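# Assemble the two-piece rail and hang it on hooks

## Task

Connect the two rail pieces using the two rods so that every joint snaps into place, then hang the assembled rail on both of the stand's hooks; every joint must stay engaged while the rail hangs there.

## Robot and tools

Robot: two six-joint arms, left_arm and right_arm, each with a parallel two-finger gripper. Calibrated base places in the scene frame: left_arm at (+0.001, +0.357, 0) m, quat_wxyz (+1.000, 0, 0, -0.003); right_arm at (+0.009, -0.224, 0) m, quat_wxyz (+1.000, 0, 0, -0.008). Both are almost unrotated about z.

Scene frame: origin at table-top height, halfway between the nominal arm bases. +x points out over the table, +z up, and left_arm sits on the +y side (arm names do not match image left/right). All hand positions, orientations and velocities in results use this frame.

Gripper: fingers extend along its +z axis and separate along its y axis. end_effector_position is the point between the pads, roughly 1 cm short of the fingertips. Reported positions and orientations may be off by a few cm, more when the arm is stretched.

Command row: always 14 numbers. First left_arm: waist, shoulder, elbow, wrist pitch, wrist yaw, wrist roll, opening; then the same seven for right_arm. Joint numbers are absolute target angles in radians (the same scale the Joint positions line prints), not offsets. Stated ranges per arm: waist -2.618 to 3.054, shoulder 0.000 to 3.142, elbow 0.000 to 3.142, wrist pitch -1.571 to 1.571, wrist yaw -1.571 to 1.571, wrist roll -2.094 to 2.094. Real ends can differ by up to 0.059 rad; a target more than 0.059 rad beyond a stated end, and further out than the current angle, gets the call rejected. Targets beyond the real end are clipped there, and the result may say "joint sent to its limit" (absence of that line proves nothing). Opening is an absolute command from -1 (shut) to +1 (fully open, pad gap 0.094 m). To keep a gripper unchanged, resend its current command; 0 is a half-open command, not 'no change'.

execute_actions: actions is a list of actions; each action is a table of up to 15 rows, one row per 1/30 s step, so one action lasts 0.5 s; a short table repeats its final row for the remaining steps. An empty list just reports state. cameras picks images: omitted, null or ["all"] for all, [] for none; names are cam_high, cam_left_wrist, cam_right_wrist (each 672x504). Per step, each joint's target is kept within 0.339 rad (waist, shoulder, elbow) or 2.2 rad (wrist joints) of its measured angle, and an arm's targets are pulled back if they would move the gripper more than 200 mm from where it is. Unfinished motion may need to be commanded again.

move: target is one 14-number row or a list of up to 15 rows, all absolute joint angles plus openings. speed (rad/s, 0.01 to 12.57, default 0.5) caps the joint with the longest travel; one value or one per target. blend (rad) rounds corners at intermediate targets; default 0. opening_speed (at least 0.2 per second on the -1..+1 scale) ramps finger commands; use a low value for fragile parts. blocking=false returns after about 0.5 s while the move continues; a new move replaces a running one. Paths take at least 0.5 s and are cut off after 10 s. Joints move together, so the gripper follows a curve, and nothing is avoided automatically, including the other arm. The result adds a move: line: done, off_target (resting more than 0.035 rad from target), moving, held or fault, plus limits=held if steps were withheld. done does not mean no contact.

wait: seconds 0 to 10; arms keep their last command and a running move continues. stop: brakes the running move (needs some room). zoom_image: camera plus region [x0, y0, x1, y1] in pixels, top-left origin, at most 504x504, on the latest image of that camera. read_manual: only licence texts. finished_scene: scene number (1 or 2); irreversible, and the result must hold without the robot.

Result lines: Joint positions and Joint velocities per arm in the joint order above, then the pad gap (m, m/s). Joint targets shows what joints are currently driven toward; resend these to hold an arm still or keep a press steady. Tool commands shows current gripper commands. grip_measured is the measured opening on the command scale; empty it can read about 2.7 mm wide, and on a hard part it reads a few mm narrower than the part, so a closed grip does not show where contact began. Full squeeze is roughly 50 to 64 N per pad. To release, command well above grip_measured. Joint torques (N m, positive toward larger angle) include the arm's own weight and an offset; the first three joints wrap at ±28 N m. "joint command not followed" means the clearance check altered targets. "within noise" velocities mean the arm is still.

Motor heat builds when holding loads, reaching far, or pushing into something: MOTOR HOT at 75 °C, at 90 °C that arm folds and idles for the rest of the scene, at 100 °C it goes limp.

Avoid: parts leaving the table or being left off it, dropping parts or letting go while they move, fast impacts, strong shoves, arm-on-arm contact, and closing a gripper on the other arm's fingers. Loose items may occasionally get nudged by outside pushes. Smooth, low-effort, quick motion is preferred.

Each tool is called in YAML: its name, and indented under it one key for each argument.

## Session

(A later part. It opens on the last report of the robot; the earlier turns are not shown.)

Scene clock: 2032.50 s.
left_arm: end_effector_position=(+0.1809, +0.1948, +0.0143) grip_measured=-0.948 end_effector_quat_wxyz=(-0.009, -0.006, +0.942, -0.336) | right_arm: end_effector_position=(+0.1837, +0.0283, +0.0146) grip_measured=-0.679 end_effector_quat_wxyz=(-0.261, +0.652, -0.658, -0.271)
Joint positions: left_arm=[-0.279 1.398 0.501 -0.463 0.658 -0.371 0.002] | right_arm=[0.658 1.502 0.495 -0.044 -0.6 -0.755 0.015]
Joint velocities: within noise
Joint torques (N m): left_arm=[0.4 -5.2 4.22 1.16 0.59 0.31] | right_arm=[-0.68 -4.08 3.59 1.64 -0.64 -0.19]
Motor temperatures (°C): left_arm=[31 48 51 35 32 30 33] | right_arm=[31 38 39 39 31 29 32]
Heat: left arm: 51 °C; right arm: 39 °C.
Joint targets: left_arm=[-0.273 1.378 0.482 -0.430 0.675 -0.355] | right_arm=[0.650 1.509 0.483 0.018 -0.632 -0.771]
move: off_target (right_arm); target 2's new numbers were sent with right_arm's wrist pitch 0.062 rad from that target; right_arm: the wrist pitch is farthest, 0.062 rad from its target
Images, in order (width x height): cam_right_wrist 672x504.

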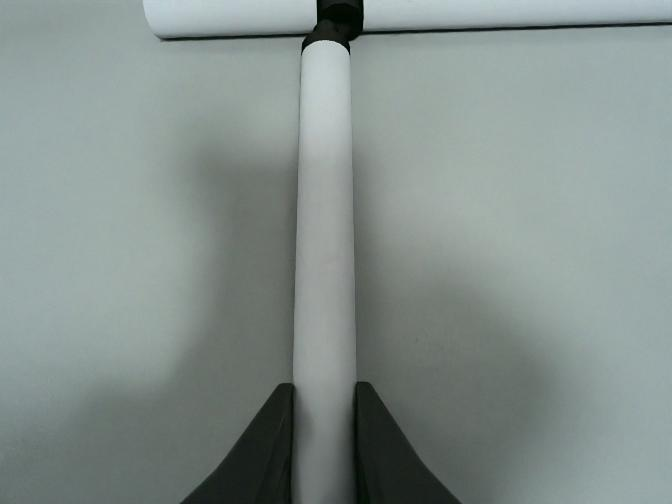

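move:
  target: [-0.273, 1.378, 0.482, -0.430, 0.675, -0.355, -0.95, 0.596, 1.526, 0.522, -0.115, -0.672, -0.856, -0.9]
  speed: 0.25
  cameras: ["cam_right_wrist"]

zoom_image:
  camera: "cam_right_wrist"
  region: [240, 0, 440, 100]

Scene clock: 2066.97 s.
left_arm: end_effector_position=(+0.1809, +0.1948, +0.0143) grip_measured=-0.948 end_effector_quat_wxyz=(-0.009, -0.006, +0.942, -0.336) | right_arm: end_effector_position=(+0.1874, +0.0209, +0.0143) grip_measured=-0.679 end_effector_quat_wxyz=(-0.266, +0.661, -0.644, -0.279)
Joint positions: left_arm=[-0.279 1.398 0.501 -0.463 0.658 -0.371 0.002] | right_arm=[0.606 1.514 0.498 -0.066 -0.649 -0.839 0.015]
Joint velocities: within noise
Joint torques (N m): left_arm=[0.39 -5.22 4.19 1.16 0.59 0.32] | right_arm=[-0.73 -3.71 6.79 0.6 -0.57 -0.18]
Motor temperatures (°C): left_arm=[31 48 49 35 32 30 32] | right_arm=[31 38 39 41 32 29 33]
Heat: left arm: 49 °C; right arm: 41 °C.
Joint targets: left_arm=[-0.273 1.378 0.482 -0.430 0.675 -0.355] | right_arm=[0.597 1.526 0.521 -0.114 -0.672 -0.856]
move: off_target (right_arm); right_arm: the wrist pitch is farthest, 0.049 rad from its target
Images, in order (width x height): cam_right_wrist 672x504.

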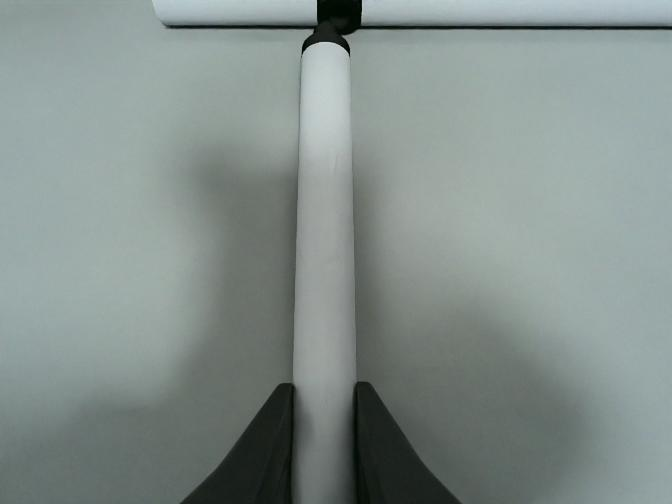

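Scaled by 2.520.

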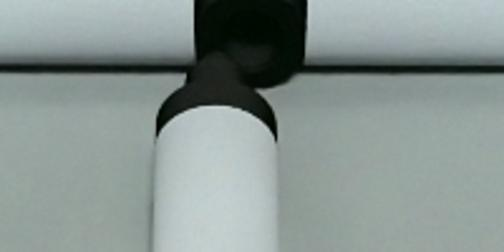

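move:
  target: [-0.273, 1.378, 0.482, -0.430, 0.675, -0.355, -0.95, 0.535, 1.500, 0.480, -0.125, -0.715, -0.905, -0.9]
  speed: 0.3
  cameras: ["cam_right_wrist"]

zoom_image:
  camera: "cam_right_wrist"
  region: [240, 0, 440, 100]

Scene clock: 2083.83 s.
left_arm: end_effector_position=(+0.1809, +0.1948, +0.0143) grip_measured=-0.948 end_effector_quat_wxyz=(-0.009, -0.006, +0.942, -0.336) | right_arm: end_effector_position=(+0.1954, +0.0092, +0.0149) grip_measured=-0.679 end_effector_quat_wxyz=(-0.271, +0.653, -0.649, -0.281)
Joint positions: left_arm=[-0.279 1.398 0.501 -0.463 0.658 -0.371 0.002] | right_arm=[0.54 1.514 0.498 -0.092 -0.682 -0.887 0.015]
Joint velocities: within noise
Joint torques (N m): left_arm=[0.38 -5.18 4.19 1.15 0.59 0.31] | right_arm=[-0.69 -5.82 2.93 0.66 -0.7 -0.2]
Motor temperatures (°C): left_arm=[31 48 49 35 32 30 32] | right_arm=[31 38 40 38 32 29 33]
Heat: left arm: 49 °C; right arm: 40 °C.
Joint targets: left_arm=[-0.273 1.378 0.482 -0.430 0.675 -0.355] | right_arm=[0.532 1.500 0.480 -0.126 -0.716 -0.905]
move: done
Images, in order (width x height): cam_right_wrist 672x504.

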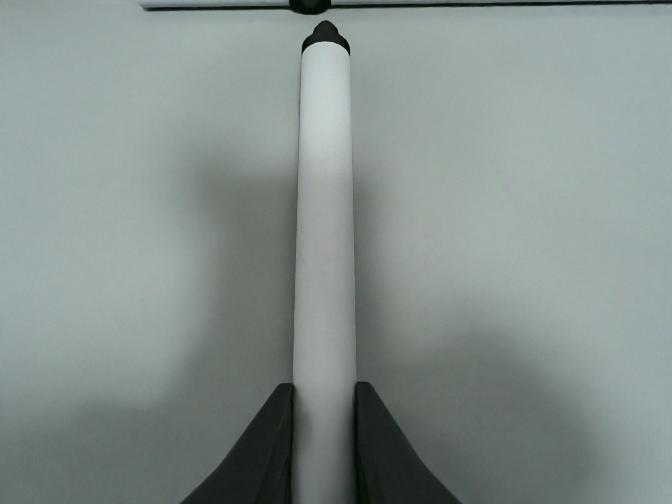

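Scaled by 2.520.

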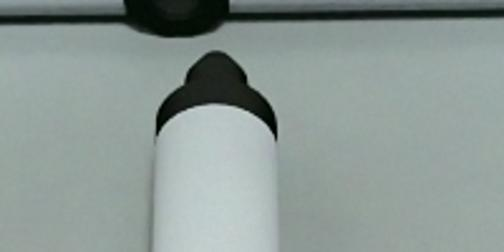

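move:
  target: [-0.273, 1.378, 0.482, -0.430, 0.675, -0.355, -0.95, 0.556, 1.487, 0.482, -0.160, -0.640, -0.925, -0.9]
  speed: 0.2
  cameras: ["cam_right_wrist"]

zoom_image:
  camera: "cam_right_wrist"
  region: [240, 0, 440, 100]

Scene clock: 2113.77 s.
left_arm: end_effector_position=(+0.1809, +0.1948, +0.0143) grip_measured=-0.948 end_effector_quat_wxyz=(-0.009, -0.005, +0.942, -0.336) | right_arm: end_effector_position=(+0.1936, +0.0077, +0.0141) grip_measured=-0.679 end_effector_quat_wxyz=(-0.269, +0.663, -0.644, -0.272)
Joint positions: left_arm=[-0.279 1.398 0.501 -0.463 0.658 -0.37 0.002] | right_arm=[0.547 1.504 0.498 -0.11 -0.663 -0.908 0.015]
Joint velocities: within noise
Joint torques (N m): left_arm=[0.43 -5.22 4.21 1.15 0.58 0.31] | right_arm=[0.68 -5.96 3.15 0.52 -0.22 -0.19]
Motor temperatures (°C): left_arm=[31 48 49 35 32 30 32] | right_arm=[31 39 39 37 32 29 33]
Heat: left arm: 49 °C; right arm: 39 °C.
Joint targets: left_arm=[-0.273 1.378 0.482 -0.430 0.675 -0.354] | right_arm=[0.555 1.486 0.482 -0.158 -0.640 -0.925]
move: off_target (right_arm); right_arm: the wrist pitch is farthest, 0.050 rad from its target
Images, in order (width x height): cam_right_wrist 672x504.

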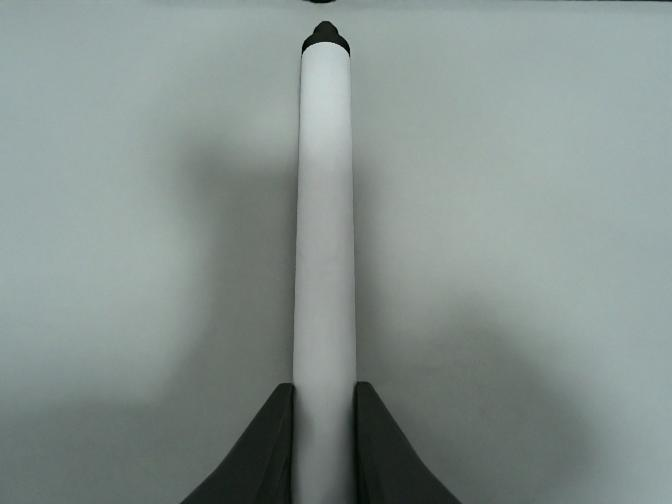

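Scaled by 2.520.

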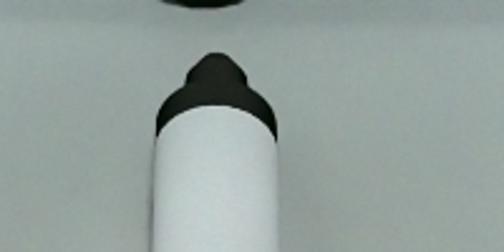

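move:
  target: [-0.360, 1.415, 0.478, -0.325, 0.655, -0.465, -0.95, 0.562, 1.487, 0.482, -0.160, -0.640, -0.925, -0.9]
  speed: 0.2
  cameras: ["cam_left_wrist", "cam_right_wrist"]

zoom_image:
  camera: "cam_right_wrist"
  region: [240, 0, 440, 100]

Scene clock: 2127.63 s.
left_arm: end_effector_position=(+0.1841, +0.1726, +0.0183) grip_measured=-0.948 end_effector_quat_wxyz=(+0.003, +0.011, +0.937, -0.350) | right_arm: end_effector_position=(+0.1935, +0.0074, +0.0139) grip_measured=-0.679 end_effector_quat_wxyz=(-0.268, +0.663, -0.644, -0.271)
Joint positions: left_arm=[-0.366 1.404 0.501 -0.365 0.658 -0.454 0.002] | right_arm=[0.547 1.504 0.498 -0.112 -0.662 -0.91 0.015]
Joint velocities: within noise
Joint torques (N m): left_arm=[-0.65 -2.8 4 1.35 0.37 0.02] | right_arm=[0.61 -5.94 3.15 0.52 -0.17 -0.18]
Motor temperatures (°C): left_arm=[31 48 49 35 32 30 32] | right_arm=[31 39 38 37 31 29 34]
Heat: left arm: 49 °C; right arm: 39 °C.
Joint targets: left_arm=[-0.372 1.415 0.478 -0.327 0.655 -0.466] | right_arm=[0.555 1.487 0.482 -0.161 -0.639 -0.925]
move: off_target (left_arm, right_arm); left_arm: the wrist pitch is farthest, 0.040 rad from its target; right_arm: the wrist pitch is farthest, 0.048 rad from its target
Images, in order (width x height): cam_left_wrist 672x504, cam_right_wrist 672x504.

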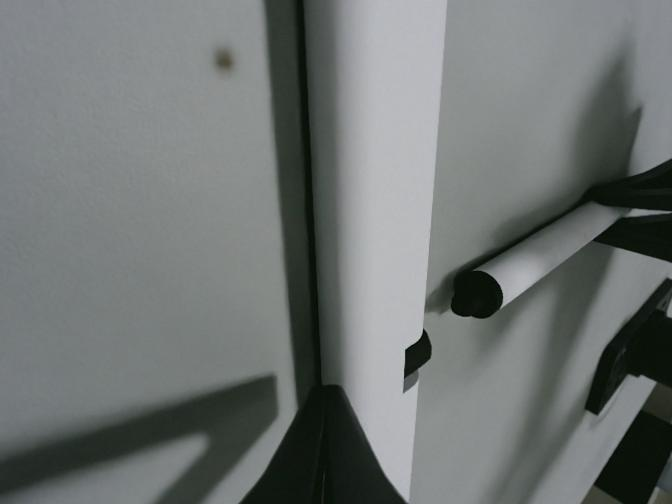

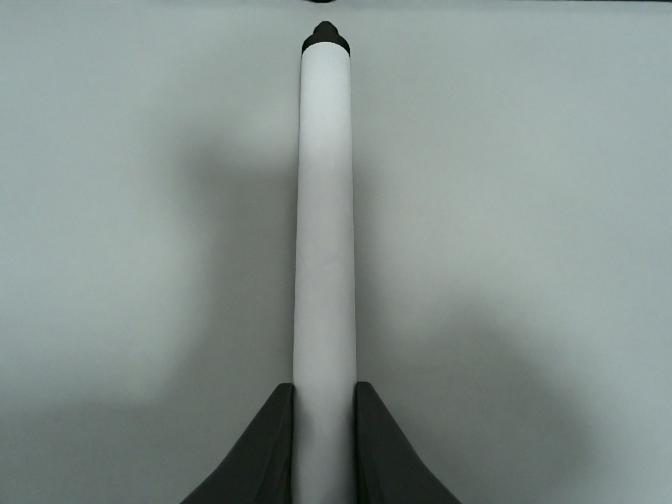

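Scaled by 2.520.

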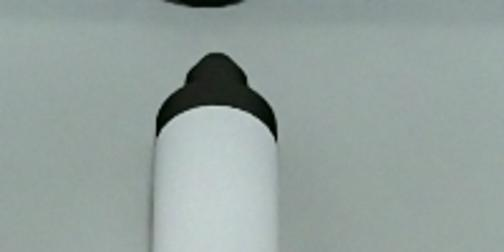

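move:
  target: [-0.366, 1.427, 0.464, -0.325, 0.655, -0.465, -0.95, 0.567, 1.487, 0.482, -0.160, -0.640, -0.925, -0.9]
  speed: 0.2
  cameras: ["cam_left_wrist", "cam_right_wrist"]

zoom_image:
  camera: "cam_right_wrist"
  region: [240, 0, 440, 100]

Scene clock: 2144.10 s.
left_arm: end_effector_position=(+0.1776, +0.1751, +0.0112) grip_measured=-0.948 end_effector_quat_wxyz=(-0.009, +0.007, +0.938, -0.346) | right_arm: end_effector_position=(+0.1915, +0.0090, +0.0137) grip_measured=-0.679 end_effector_quat_wxyz=(-0.267, +0.666, -0.641, -0.271)
Joint positions: left_arm=[-0.366 1.416 0.483 -0.36 0.658 -0.454 0.002] | right_arm=[0.557 1.504 0.498 -0.112 -0.66 -0.91 0.015]
Joint velocities: within noise
Joint torques (N m): left_arm=[-0.14 -2.77 4.16 1.3 0.38 0] | right_arm=[0.88 -5.96 3.17 0.53 -0.2 -0.17]
Motor temperatures (°C): left_arm=[31 47 49 37 31 30 32] | right_arm=[31 39 38 36 31 29 34]
Heat: left arm: 49 °C; right arm: 39 °C.
Joint targets: left_arm=[-0.366 1.427 0.464 -0.324 0.655 -0.464] | right_arm=[0.567 1.487 0.482 -0.160 -0.641 -0.925]
move: off_target (right_arm); right_arm: the wrist pitch is farthest, 0.048 rad from its target
Images, in order (width x height): cam_left_wrist 672x504, cam_right_wrist 672x504.

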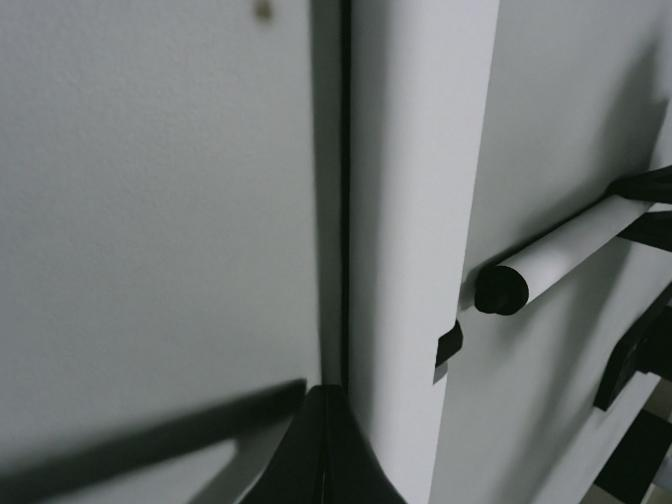

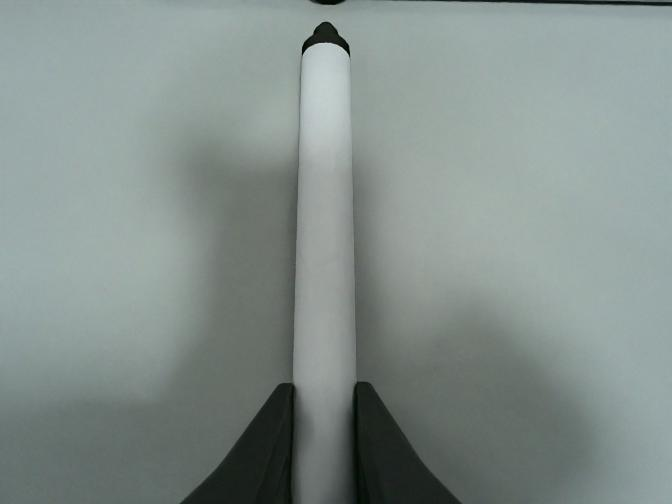

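Scaled by 2.520.

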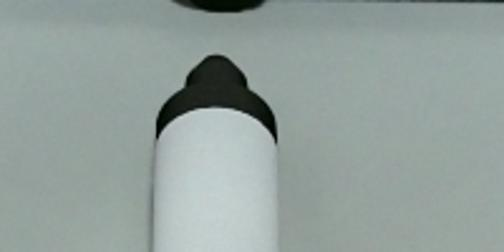

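move:
  target: [-0.366, 1.427, 0.464, -0.325, 0.655, -0.465, -0.95, 0.592, 1.523, 0.515, -0.038, -0.627, -0.860, -0.9]
  speed: 0.15
  cameras: ["cam_left_wrist", "cam_right_wrist"]

zoom_image:
  camera: "cam_right_wrist"
  region: [240, 0, 440, 100]

Scene clock: 2154.33 s.
left_arm: end_effector_position=(+0.1776, +0.1751, +0.0112) grip_measured=-0.948 end_effector_quat_wxyz=(-0.009, +0.007, +0.938, -0.346) | right_arm: end_effector_position=(+0.1903, +0.0151, +0.0140) grip_measured=-0.679 end_effector_quat_wxyz=(-0.268, +0.664, -0.643, -0.272)
Joint positions: left_arm=[-0.366 1.416 0.483 -0.36 0.658 -0.454 0.002] | right_arm=[0.583 1.508 0.498 -0.086 -0.649 -0.873 0.015]
Joint velocities: within noise
Joint torques (N m): left_arm=[-0.12 -2.8 4.19 1.28 0.38 -0.01] | right_arm=[0.73 -3.44 6.23 1.45 -0.16 0.15]
Motor temperatures (°C): left_arm=[31 46 49 37 31 30 32] | right_arm=[31 39 38 36 31 29 34]
Heat: left arm: 49 °C; right arm: 39 °C.
Joint targets: left_arm=[-0.366 1.427 0.464 -0.325 0.655 -0.465] | right_arm=[0.591 1.523 0.515 -0.038 -0.626 -0.860]
move: off_target (right_arm); right_arm: the wrist pitch is farthest, 0.048 rad from its target
Images, in order (width x height): cam_left_wrist 672x504, cam_right_wrist 672x504.

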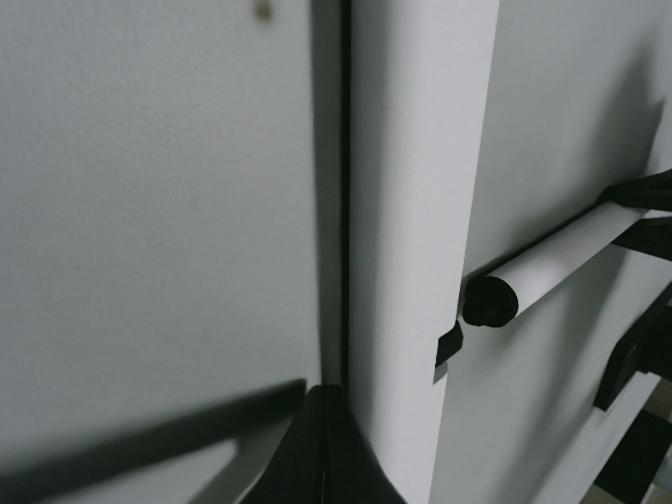

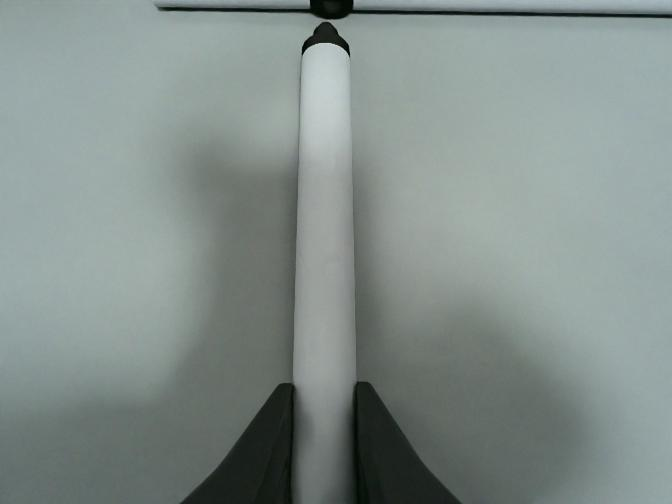

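Scaled by 2.520.

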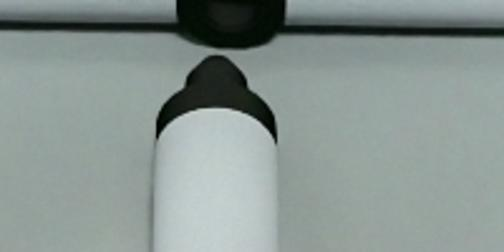

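move:
  target: [-0.366, 1.427, 0.464, -0.325, 0.655, -0.465, -0.95, 0.611, 1.545, 0.535, -0.012, -0.615, -0.825, -0.9]
  speed: 0.15
  cameras: ["cam_left_wrist", "cam_right_wrist"]

zoom_image:
  camera: "cam_right_wrist"
  region: [240, 0, 440, 100]

Scene clock: 2163.37 s.
left_arm: end_effector_position=(+0.1776, +0.1751, +0.0112) grip_measured=-0.948 end_effector_quat_wxyz=(-0.009, +0.007, +0.938, -0.346) | right_arm: end_effector_position=(+0.1934, +0.0229, +0.0147) grip_measured=-0.679 end_effector_quat_wxyz=(-0.270, +0.660, -0.645, -0.275)
Joint positions: left_arm=[-0.366 1.416 0.483 -0.36 0.658 -0.454 0.002] | right_arm=[0.603 1.53 0.514 -0.058 -0.643 -0.838 0.015]
Joint velocities: within noise
Joint torques (N m): left_arm=[-0.13 -2.8 4.22 1.29 0.37 -0.01] | right_arm=[0.7 -3.58 6.75 1.46 -0.11 0.17]
Motor temperatures (°C): left_arm=[31 46 49 37 31 30 32] | right_arm=[31 39 39 37 31 29 34]
Heat: left arm: 49 °C; right arm: 39 °C.
Joint targets: left_arm=[-0.366 1.427 0.464 -0.325 0.655 -0.465] | right_arm=[0.611 1.545 0.536 -0.011 -0.616 -0.825]
move: off_target (right_arm); right_arm: the wrist pitch is farthest, 0.046 rad from its target
Images, in order (width x height): cam_left_wrist 672x504, cam_right_wrist 672x504.

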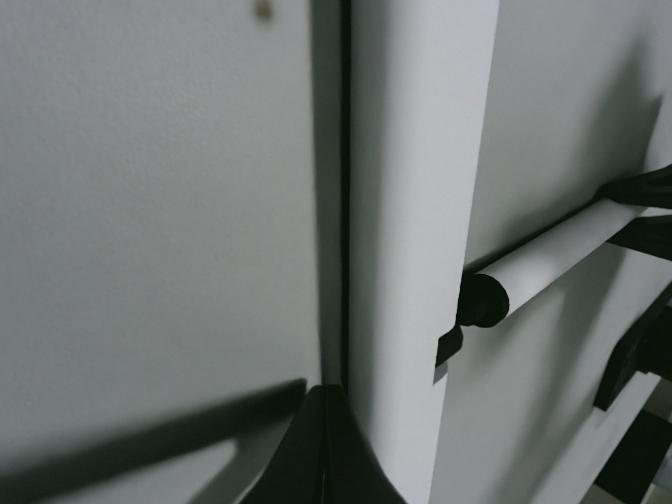

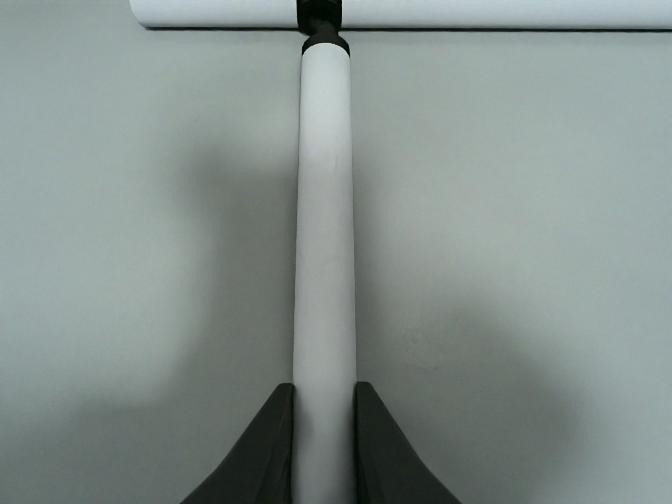

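Scaled by 2.520.

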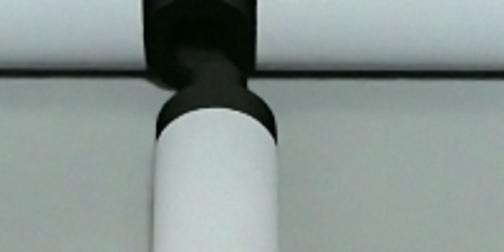

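move:
  target: [-0.366, 1.427, 0.464, -0.325, 0.655, -0.465, -0.95, 0.6175, 1.545, 0.535, -0.012, -0.615, -0.825, -0.9]
  speed: 0.1
  cameras: ["cam_right_wrist"]

zoom_image:
  camera: "cam_right_wrist"
  region: [260, 0, 400, 70]

Scene clock: 2172.23 s.
left_arm: end_effector_position=(+0.1776, +0.1751, +0.0112) grip_measured=-0.948 end_effector_quat_wxyz=(-0.009, +0.007, +0.938, -0.346) | right_arm: end_effector_position=(+0.1931, +0.0238, +0.0145) grip_measured=-0.679 end_effector_quat_wxyz=(-0.270, +0.662, -0.644, -0.273)
Joint positions: left_arm=[-0.366 1.416 0.483 -0.36 0.658 -0.454 0.002] | right_arm=[0.609 1.53 0.514 -0.055 -0.637 -0.838 0.015]
Joint velocities: within noise
Joint torques (N m): left_arm=[-0.12 -2.82 4.23 1.3 0.37 0] | right_arm=[0.79 -3.56 6.67 1.43 -0.15 0.15]
Motor temperatures (°C): left_arm=[31 46 49 37 31 30 32] | right_arm=[31 39 39 38 31 29 34]
Heat: left arm: 49 °C; right arm: 39 °C.
Joint targets: left_arm=[-0.366 1.427 0.464 -0.325 0.655 -0.465] | right_arm=[0.618 1.545 0.535 -0.013 -0.614 -0.826]
move: off_target (right_arm); right_arm: the wrist pitch is farthest, 0.043 rad from its target
Images, in order (width x height): cam_right_wrist 672x504.

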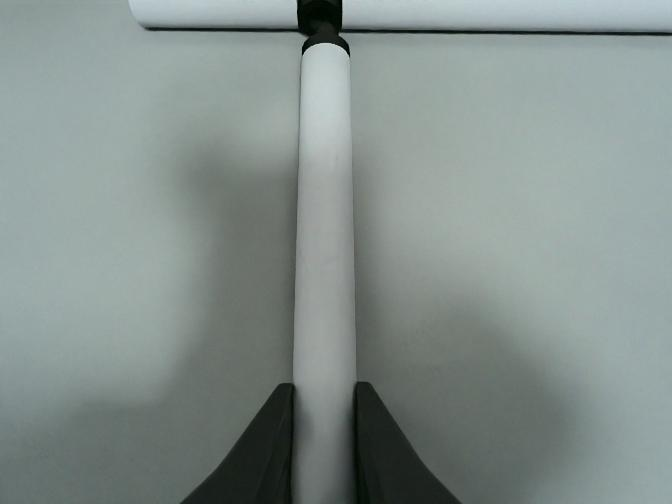

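Scaled by 3.600.

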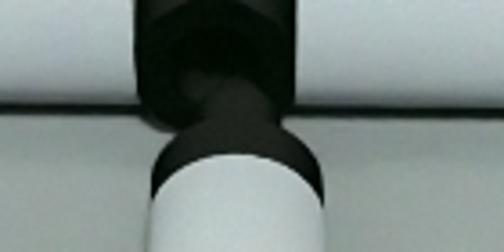

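move:
  target: [-0.366, 1.427, 0.464, -0.325, 0.655, -0.465, -0.95, 0.639, 1.553, 0.541, 0.003, -0.608, -0.802, -0.9]
  speed: 0.1
  cameras: ["cam_right_wrist", "cam_left_wrist"]

zoom_image:
  camera: "cam_right_wrist"
  region: [260, 0, 400, 70]

Scene clock: 2183.57 s.
left_arm: end_effector_position=(+0.1776, +0.1751, +0.0112) grip_measured=-0.948 end_effector_quat_wxyz=(-0.009, +0.007, +0.938, -0.346) | right_arm: end_effector_position=(+0.1922, +0.0290, +0.0143) grip_measured=-0.679 end_effector_quat_wxyz=(-0.270, +0.662, -0.643, -0.274)
Joint positions: left_arm=[-0.366 1.416 0.483 -0.36 0.658 -0.454 0.002] | right_arm=[0.629 1.539 0.518 -0.038 -0.629 -0.816 0.015]
Joint velocities: within noise
Joint torques (N m): left_arm=[-0.12 -2.84 4.22 1.3 0.38 0] | right_arm=[0.8 -3.67 6.76 1.44 -0.17 0.18]
Motor temperatures (°C): left_arm=[31 46 49 37 31 30 32] | right_arm=[31 38 39 39 31 29 34]
Heat: left arm: 49 °C; right arm: 39 °C.
Joint targets: left_arm=[-0.366 1.427 0.464 -0.325 0.655 -0.465] | right_arm=[0.638 1.554 0.540 0.004 -0.609 -0.801]
move: off_target (right_arm); right_arm: the wrist pitch is farthest, 0.041 rad from its target
Images, in order (width x height): cam_left_wrist 672x504, cam_right_wrist 672x504.

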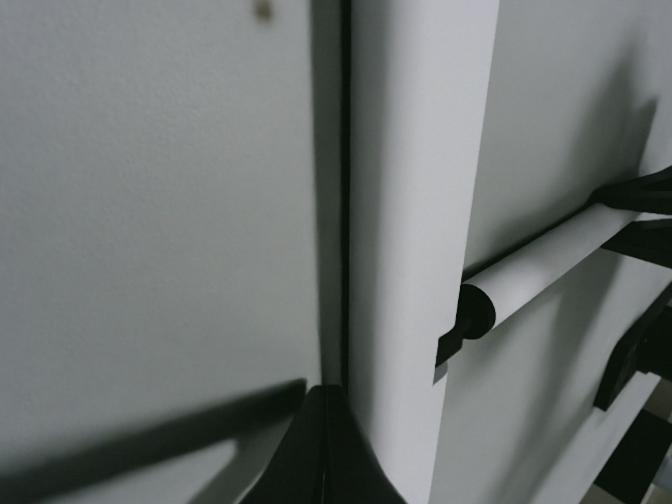

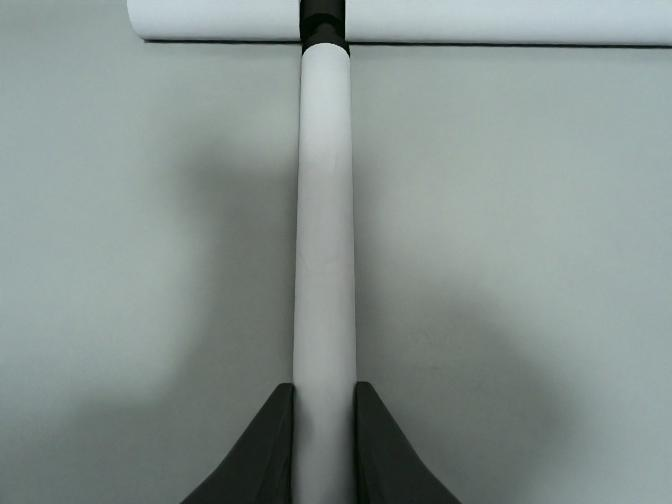

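Scaled by 3.600.

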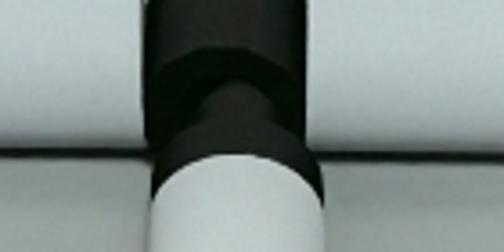

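move:
  target: [-0.366, 1.427, 0.464, -0.325, 0.655, -0.465, -0.95, 0.660, 1.565, 0.550, 0.022, -0.600, -0.776, -0.9]
  speed: 0.1
  cameras: ["cam_right_wrist", "cam_left_wrist"]

zoom_image:
  camera: "cam_right_wrist"
  region: [260, 0, 400, 70]

Scene clock: 2189.93 s.
left_arm: end_effector_position=(+0.1776, +0.1751, +0.0112) grip_measured=-0.948 end_effector_quat_wxyz=(-0.009, +0.007, +0.938, -0.346) | right_arm: end_effector_position=(+0.1916, +0.0346, +0.0146) grip_measured=-0.679 end_effector_quat_wxyz=(-0.269, +0.662, -0.644, -0.274)
Joint positions: left_arm=[-0.366 1.416 0.483 -0.36 0.658 -0.454 0.002] | right_arm=[0.65 1.548 0.528 -0.027 -0.619 -0.793 0.015]
Joint velocities: within noise
Joint torques (N m): left_arm=[-0.12 -2.81 4.22 1.3 0.38 0] | right_arm=[0.88 -3.69 6.8 1.53 -0.17 0.19]
Motor temperatures (°C): left_arm=[31 46 49 37 31 30 32] | right_arm=[31 38 40 39 31 29 34]
Heat: left arm: 49 °C; right arm: 40 °C.
Joint targets: left_arm=[-0.366 1.427 0.464 -0.325 0.655 -0.465] | right_arm=[0.660 1.564 0.550 0.022 -0.599 -0.778]
move: off_target (right_arm); right_arm: the wrist pitch is farthest, 0.049 rad from its target
Images, in order (width x height): cam_left_wrist 672x504, cam_right_wrist 672x504.

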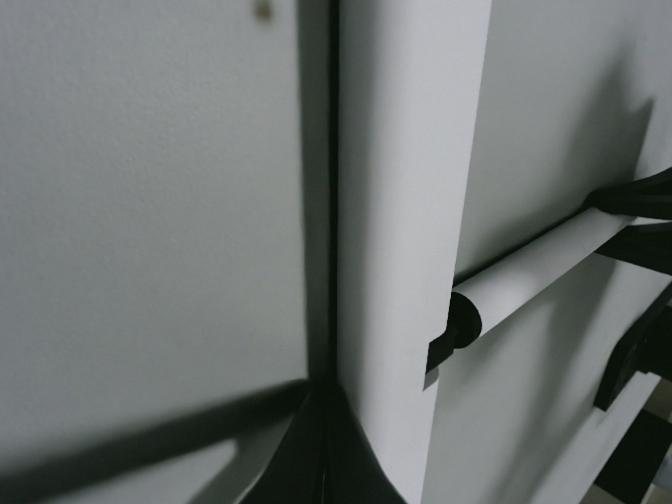

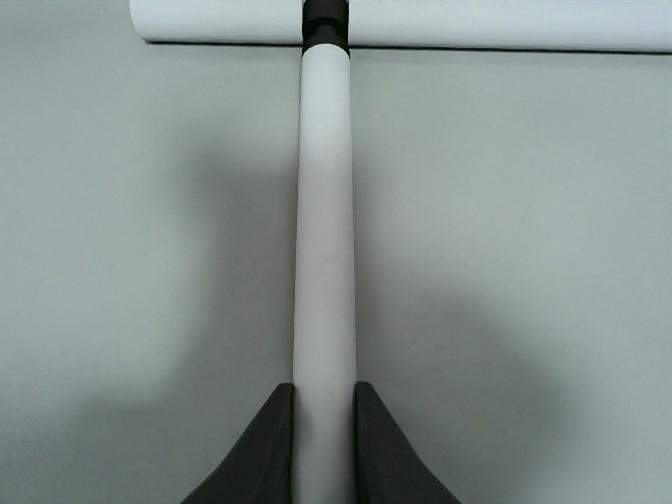

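Scaled by 3.600.

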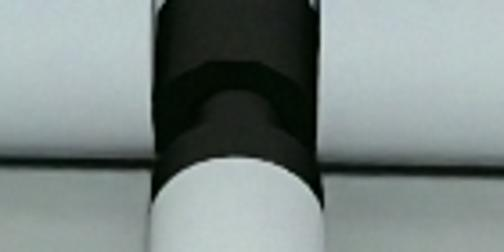

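move:
  target: [-0.380, 1.430, 0.480, -0.290, 0.690, -0.465, -0.95, 0.685, 1.570, 0.565, 0.075, -0.615, -0.770, -0.9]
  speed: 0.1
  cameras: ["cam_right_wrist", "cam_left_wrist"]

zoom_image:
  camera: "cam_right_wrist"
  region: [260, 0, 400, 70]

Scene clock: 2196.57 s.
left_arm: end_effector_position=(+0.1820, +0.1753, +0.0125) grip_measured=-0.948 end_effector_quat_wxyz=(-0.001, +0.005, +0.937, -0.349) | right_arm: end_effector_position=(+0.1919, +0.0410, +0.0154) grip_measured=-0.679 end_effector_quat_wxyz=(-0.273, +0.665, -0.639, -0.273)
Joint positions: left_arm=[-0.357 1.416 0.483 -0.345 0.661 -0.454 0.002] | right_arm=[0.67 1.559 0.535 -0.006 -0.611 -0.781 0.015]
Joint velocities: within noise
Joint torques (N m): left_arm=[-1.1 -2.59 5.59 1.5 0.72 0] | right_arm=[1.24 -4.19 7.56 1.84 -0.38 0.17]
Motor temperatures (°C): left_arm=[31 45 49 38 31 30 32] | right_arm=[31 38 40 40 31 29 34]
Heat: left arm: 49 °C; right arm: 40 °C.
Joint targets: left_arm=[-0.367 1.430 0.480 -0.291 0.691 -0.465] | right_arm=[0.685 1.570 0.566 0.074 -0.615 -0.768]
move: off_target (left_arm, right_arm); left_arm: the wrist pitch is farthest, 0.055 rad from its target; right_arm: the wrist pitch is farthest, 0.081 rad from its target
Images, in order (width x height): cam_left_wrist 672x504, cam_right_wrist 672x504.

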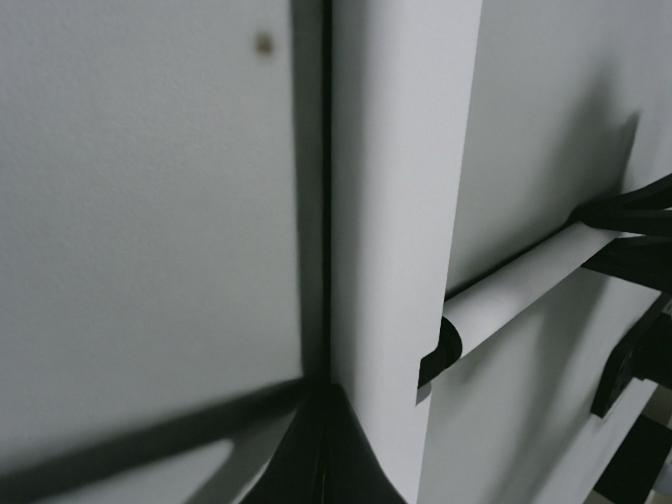

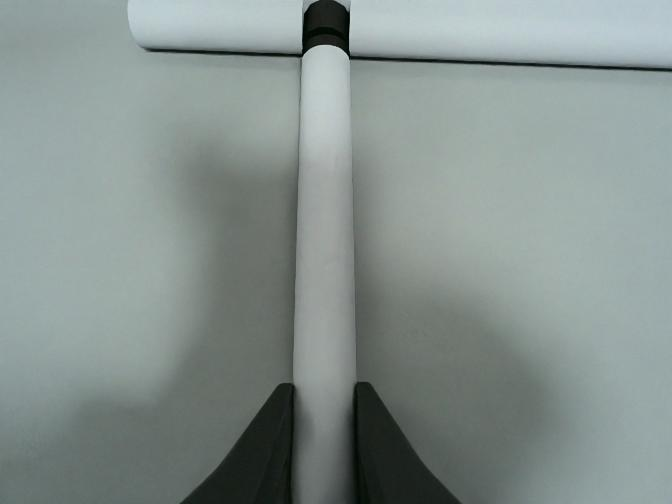

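Scaled by 3.600.

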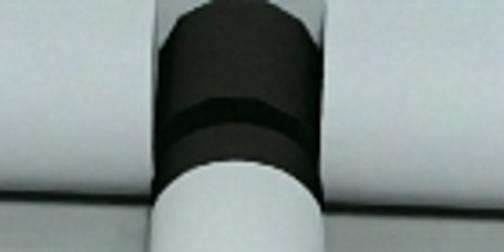

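move:
  target: [-0.395, 1.430, 0.495, -0.240, 0.740, -0.465, -0.95, 0.705, 1.570, 0.585, 0.150, -0.650, -0.770, -0.9]
  speed: 0.1
  cameras: ["cam_right_wrist", "cam_left_wrist"]

zoom_image:
  camera: "cam_right_wrist"
  region: [260, 0, 400, 70]

Scene clock: 2202.23 s.
left_arm: end_effector_position=(+0.1817, +0.1735, +0.0128) grip_measured=-0.948 end_effector_quat_wxyz=(+0.000, +0.010, +0.937, -0.350) | right_arm: end_effector_position=(+0.1922, +0.0421, +0.0161) grip_measured=-0.679 end_effector_quat_wxyz=(-0.274, +0.666, -0.638, -0.273)
Joint positions: left_arm=[-0.365 1.416 0.483 -0.339 0.661 -0.454 0.002] | right_arm=[0.673 1.559 0.537 -0.003 -0.609 -0.781 0.015]
Joint velocities: within noise
Joint torques (N m): left_arm=[-2.97 -2.59 6.87 1.94 1.19 0] | right_arm=[2.76 -4.19 9.14 2.5 -0.71 0.12]
Motor temperatures (°C): left_arm=[31 45 49 38 32 30 32] | right_arm=[31 38 41 42 31 29 34]
Heat: left arm: 49 °C; right arm: 42 °C.
Joint targets: left_arm=[-0.395 1.430 0.495 -0.240 0.740 -0.465] | right_arm=[0.704 1.570 0.584 0.149 -0.649 -0.771]
move: off_target (left_arm, right_arm); left_arm: the wrist pitch is farthest, 0.099 rad from its target; right_arm: the wrist pitch is farthest, 0.153 rad from its target
Images, in order (width x height): cam_left_wrist 672x504, cam_right_wrist 672x504.

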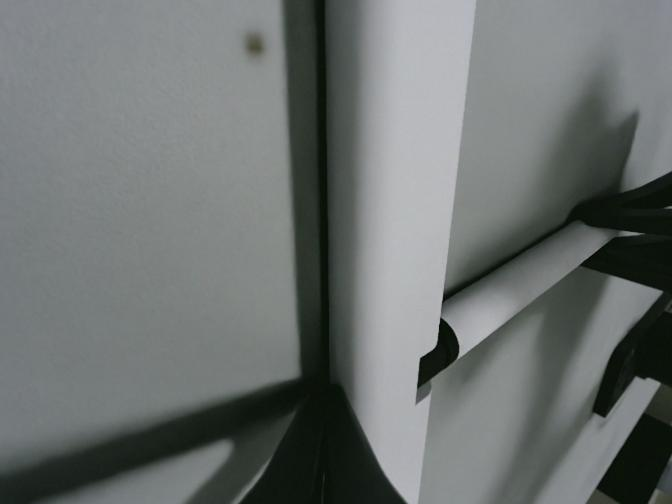

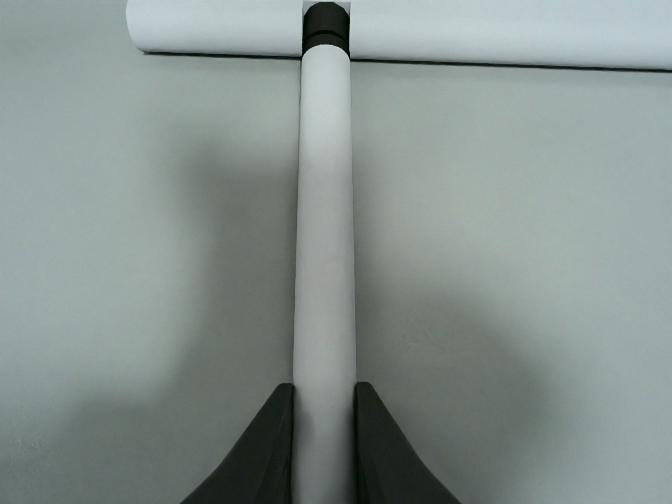

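Scaled by 3.600.

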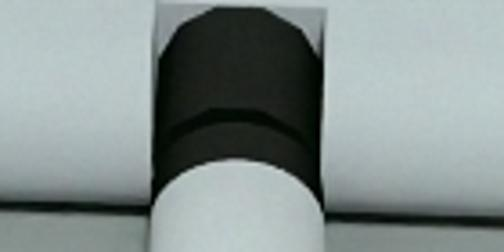

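move:
  target: [-0.410, 1.430, 0.510, -0.190, 0.790, -0.465, -0.95, 0.725, 1.565, 0.605, 0.230, -0.690, -0.770, -0.9]
  speed: 0.1
  cameras: ["cam_right_wrist", "cam_left_wrist"]

zoom_image:
  camera: "cam_right_wrist"
  region: [260, 0, 400, 70]

Scene clock: 2208.53 s.
left_arm: end_effector_position=(+0.1820, +0.1722, +0.0132) grip_measured=-0.948 end_effector_quat_wxyz=(+0.002, +0.013, +0.936, -0.351) | right_arm: end_effector_position=(+0.1919, +0.0441, +0.0168) grip_measured=-0.679 end_effector_quat_wxyz=(-0.276, +0.668, -0.636, -0.273)
Joint positions: left_arm=[-0.37 1.416 0.483 -0.333 0.661 -0.454 0.002] | right_arm=[0.679 1.56 0.54 0 -0.608 -0.779 0.015]
Joint velocities: within noise
Joint torques (N m): left_arm=[-3.92 -2.58 8.13 2.38 1.69 -0.01] | right_arm=[4.14 -4.71 10.69 3.23 -1.1 0.12]
Motor temperatures (°C): left_arm=[31 45 49 39 32 30 32] | right_arm=[31 38 41 44 31 29 34]
Heat: left arm: 49 °C; right arm: 44 °C.
Joint targets: left_arm=[-0.410 1.430 0.510 -0.190 0.789 -0.465] | right_arm=[0.726 1.566 0.604 0.231 -0.690 -0.770]
move: off_target (left_arm, right_arm); left_arm: the wrist pitch is farthest, 0.143 rad from its target; right_arm: the wrist pitch is farthest, 0.230 rad from its target
Images, in order (width x height): cam_left_wrist 672x504, cam_right_wrist 672x504.

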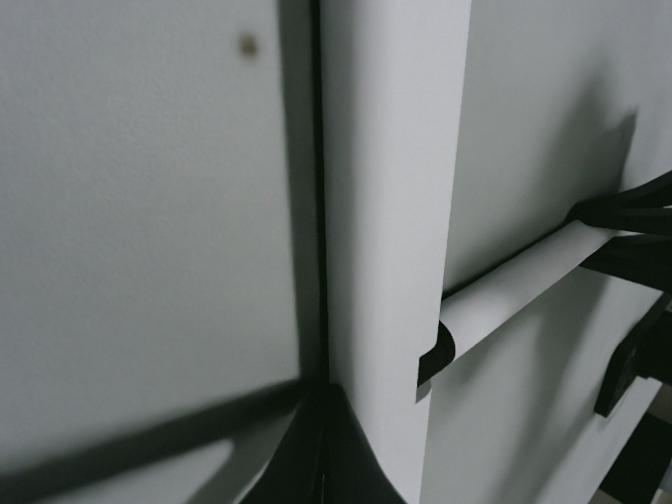

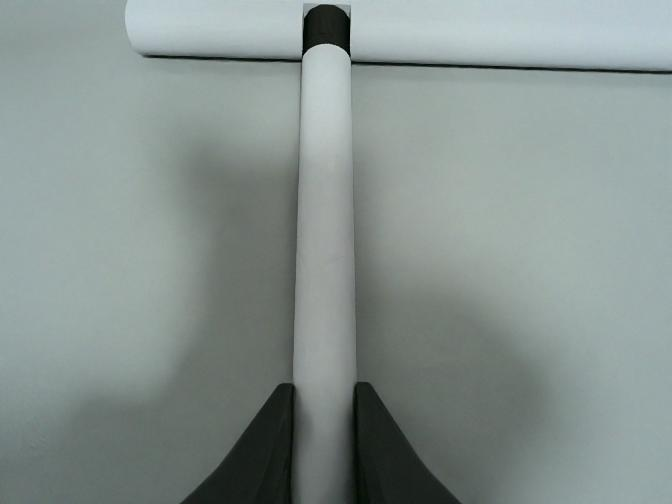

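Scaled by 3.600.

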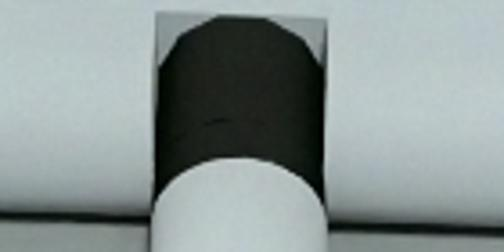

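move:
  target: [-0.370, 1.428, 0.478, -0.320, 0.665, -0.462, -0.95, 0.679, 1.570, 0.552, 0.03, -0.605, -0.770, -0.9]
  speed: 0.15
  cameras: ["cam_right_wrist", "cam_left_wrist"]

zoom_image:
  camera: "cam_right_wrist"
  region: [260, 0, 400, 70]

Scene clock: 2213.83 s.
left_arm: end_effector_position=(+0.1833, +0.1734, +0.0127) grip_measured=-0.948 end_effector_quat_wxyz=(+0.005, +0.011, +0.937, -0.349) | right_arm: end_effector_position=(+0.1937, +0.0430, +0.0156) grip_measured=-0.679 end_effector_quat_wxyz=(-0.276, +0.668, -0.638, -0.266)
Joint positions: left_arm=[-0.366 1.416 0.483 -0.331 0.655 -0.454 0.002] | right_arm=[0.679 1.56 0.54 0 -0.594 -0.779 0.015]
Joint velocities: within noise
Joint torques (N m): left_arm=[-0.53 -2.78 5.42 1.13 0.52 0.03] | right_arm=[-0.05 -4.36 5.89 1.38 -0.44 0.12]
Motor temperatures (°C): left_arm=[31 45 50 40 33 30 32] | right_arm=[32 37 42 46 32 29 34]
Heat: left arm: 50 °C; right arm: 46 °C.
Joint targets: left_arm=[-0.370 1.428 0.478 -0.318 0.665 -0.462] | right_arm=[0.679 1.570 0.552 0.030 -0.605 -0.770]
move: done
Images, in order (width x height): cam_left_wrist 672x504, cam_right_wrist 672x504.

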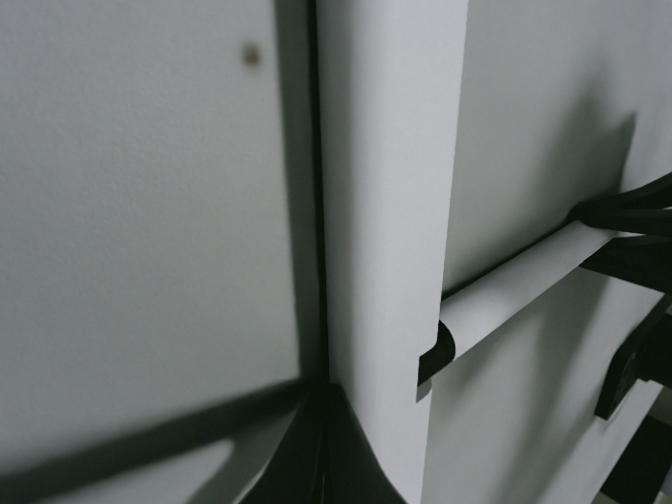

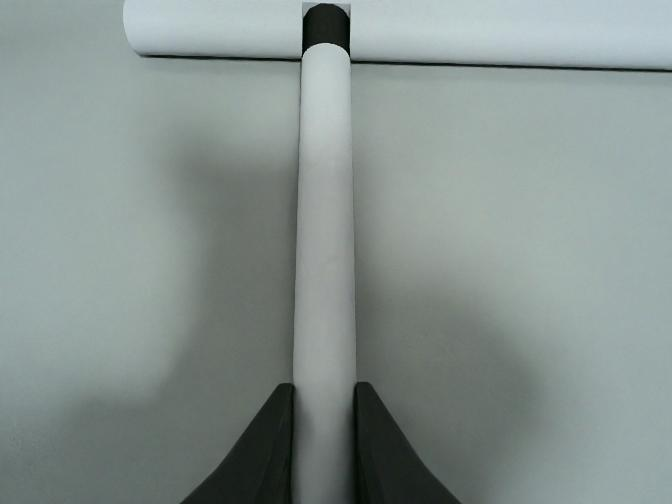

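Scaled by 3.600.

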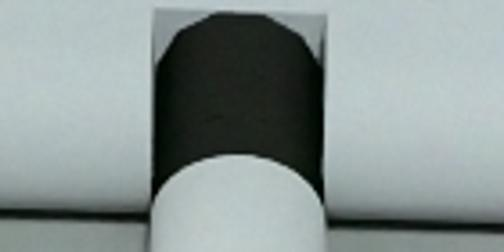

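move:
  target: [-0.330, 1.400, 0.478, -0.400, 0.665, -0.420, -0.95, 0.648, 1.540, 0.528, -0.05, -0.625, -0.815, -0.9]
  speed: 0.15
  cameras: ["cam_right_wrist", "cam_left_wrist"]

zoom_image:
  camera: "cam_right_wrist"
  region: [260, 0, 400, 70]

Scene clock: 2220.30 s.
left_arm: end_effector_position=(+0.1805, +0.1809, +0.0103) grip_measured=-0.948 end_effector_quat_wxyz=(-0.005, +0.001, +0.939, -0.343) | right_arm: end_effector_position=(+0.1944, +0.0405, +0.0149) grip_measured=-0.679 end_effector_quat_wxyz=(-0.274, +0.669, -0.638, -0.265)
Joint positions: left_arm=[-0.34 1.416 0.483 -0.371 0.655 -0.437 0.002] | right_arm=[0.67 1.56 0.541 -0.012 -0.597 -0.795 0.015]
Joint velocities: within noise
Joint torques (N m): left_arm=[0.44 -5.03 5.39 0.65 0.51 0.3] | right_arm=[-0.84 -6.82 3.64 0.75 -0.61 -0.21]
Motor temperatures (°C): left_arm=[31 45 50 39 32 30 32] | right_arm=[31 37 42 44 32 29 34]
Heat: left arm: 50 °C; right arm: 44 °C.
Joint targets: left_arm=[-0.334 1.400 0.478 -0.401 0.665 -0.421] | right_arm=[0.661 1.540 0.530 -0.050 -0.626 -0.814]
move: off_target (right_arm); right_arm: the wrist pitch is farthest, 0.038 rad from its target
Images, in order (width x height): cam_left_wrist 672x504, cam_right_wrist 672x504.

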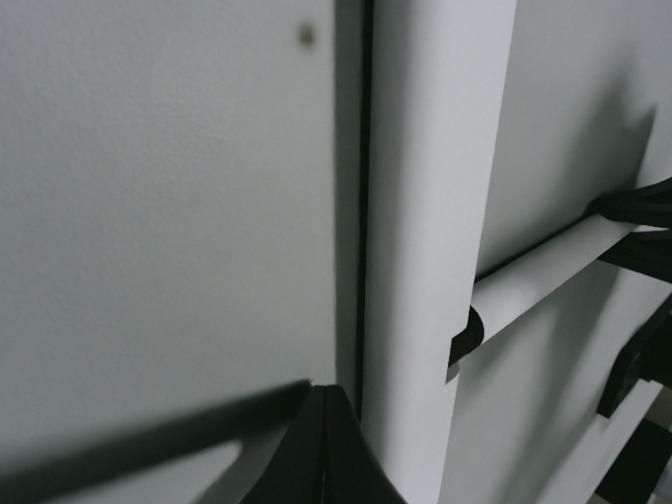

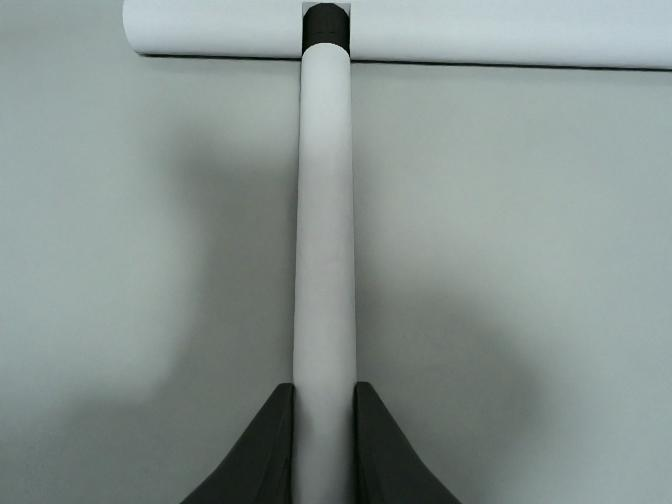

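Scaled by 3.600.

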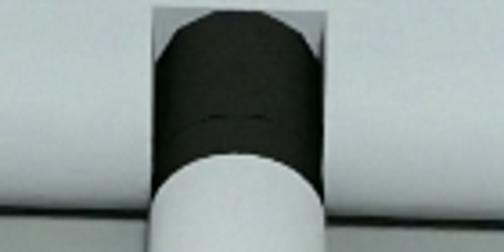

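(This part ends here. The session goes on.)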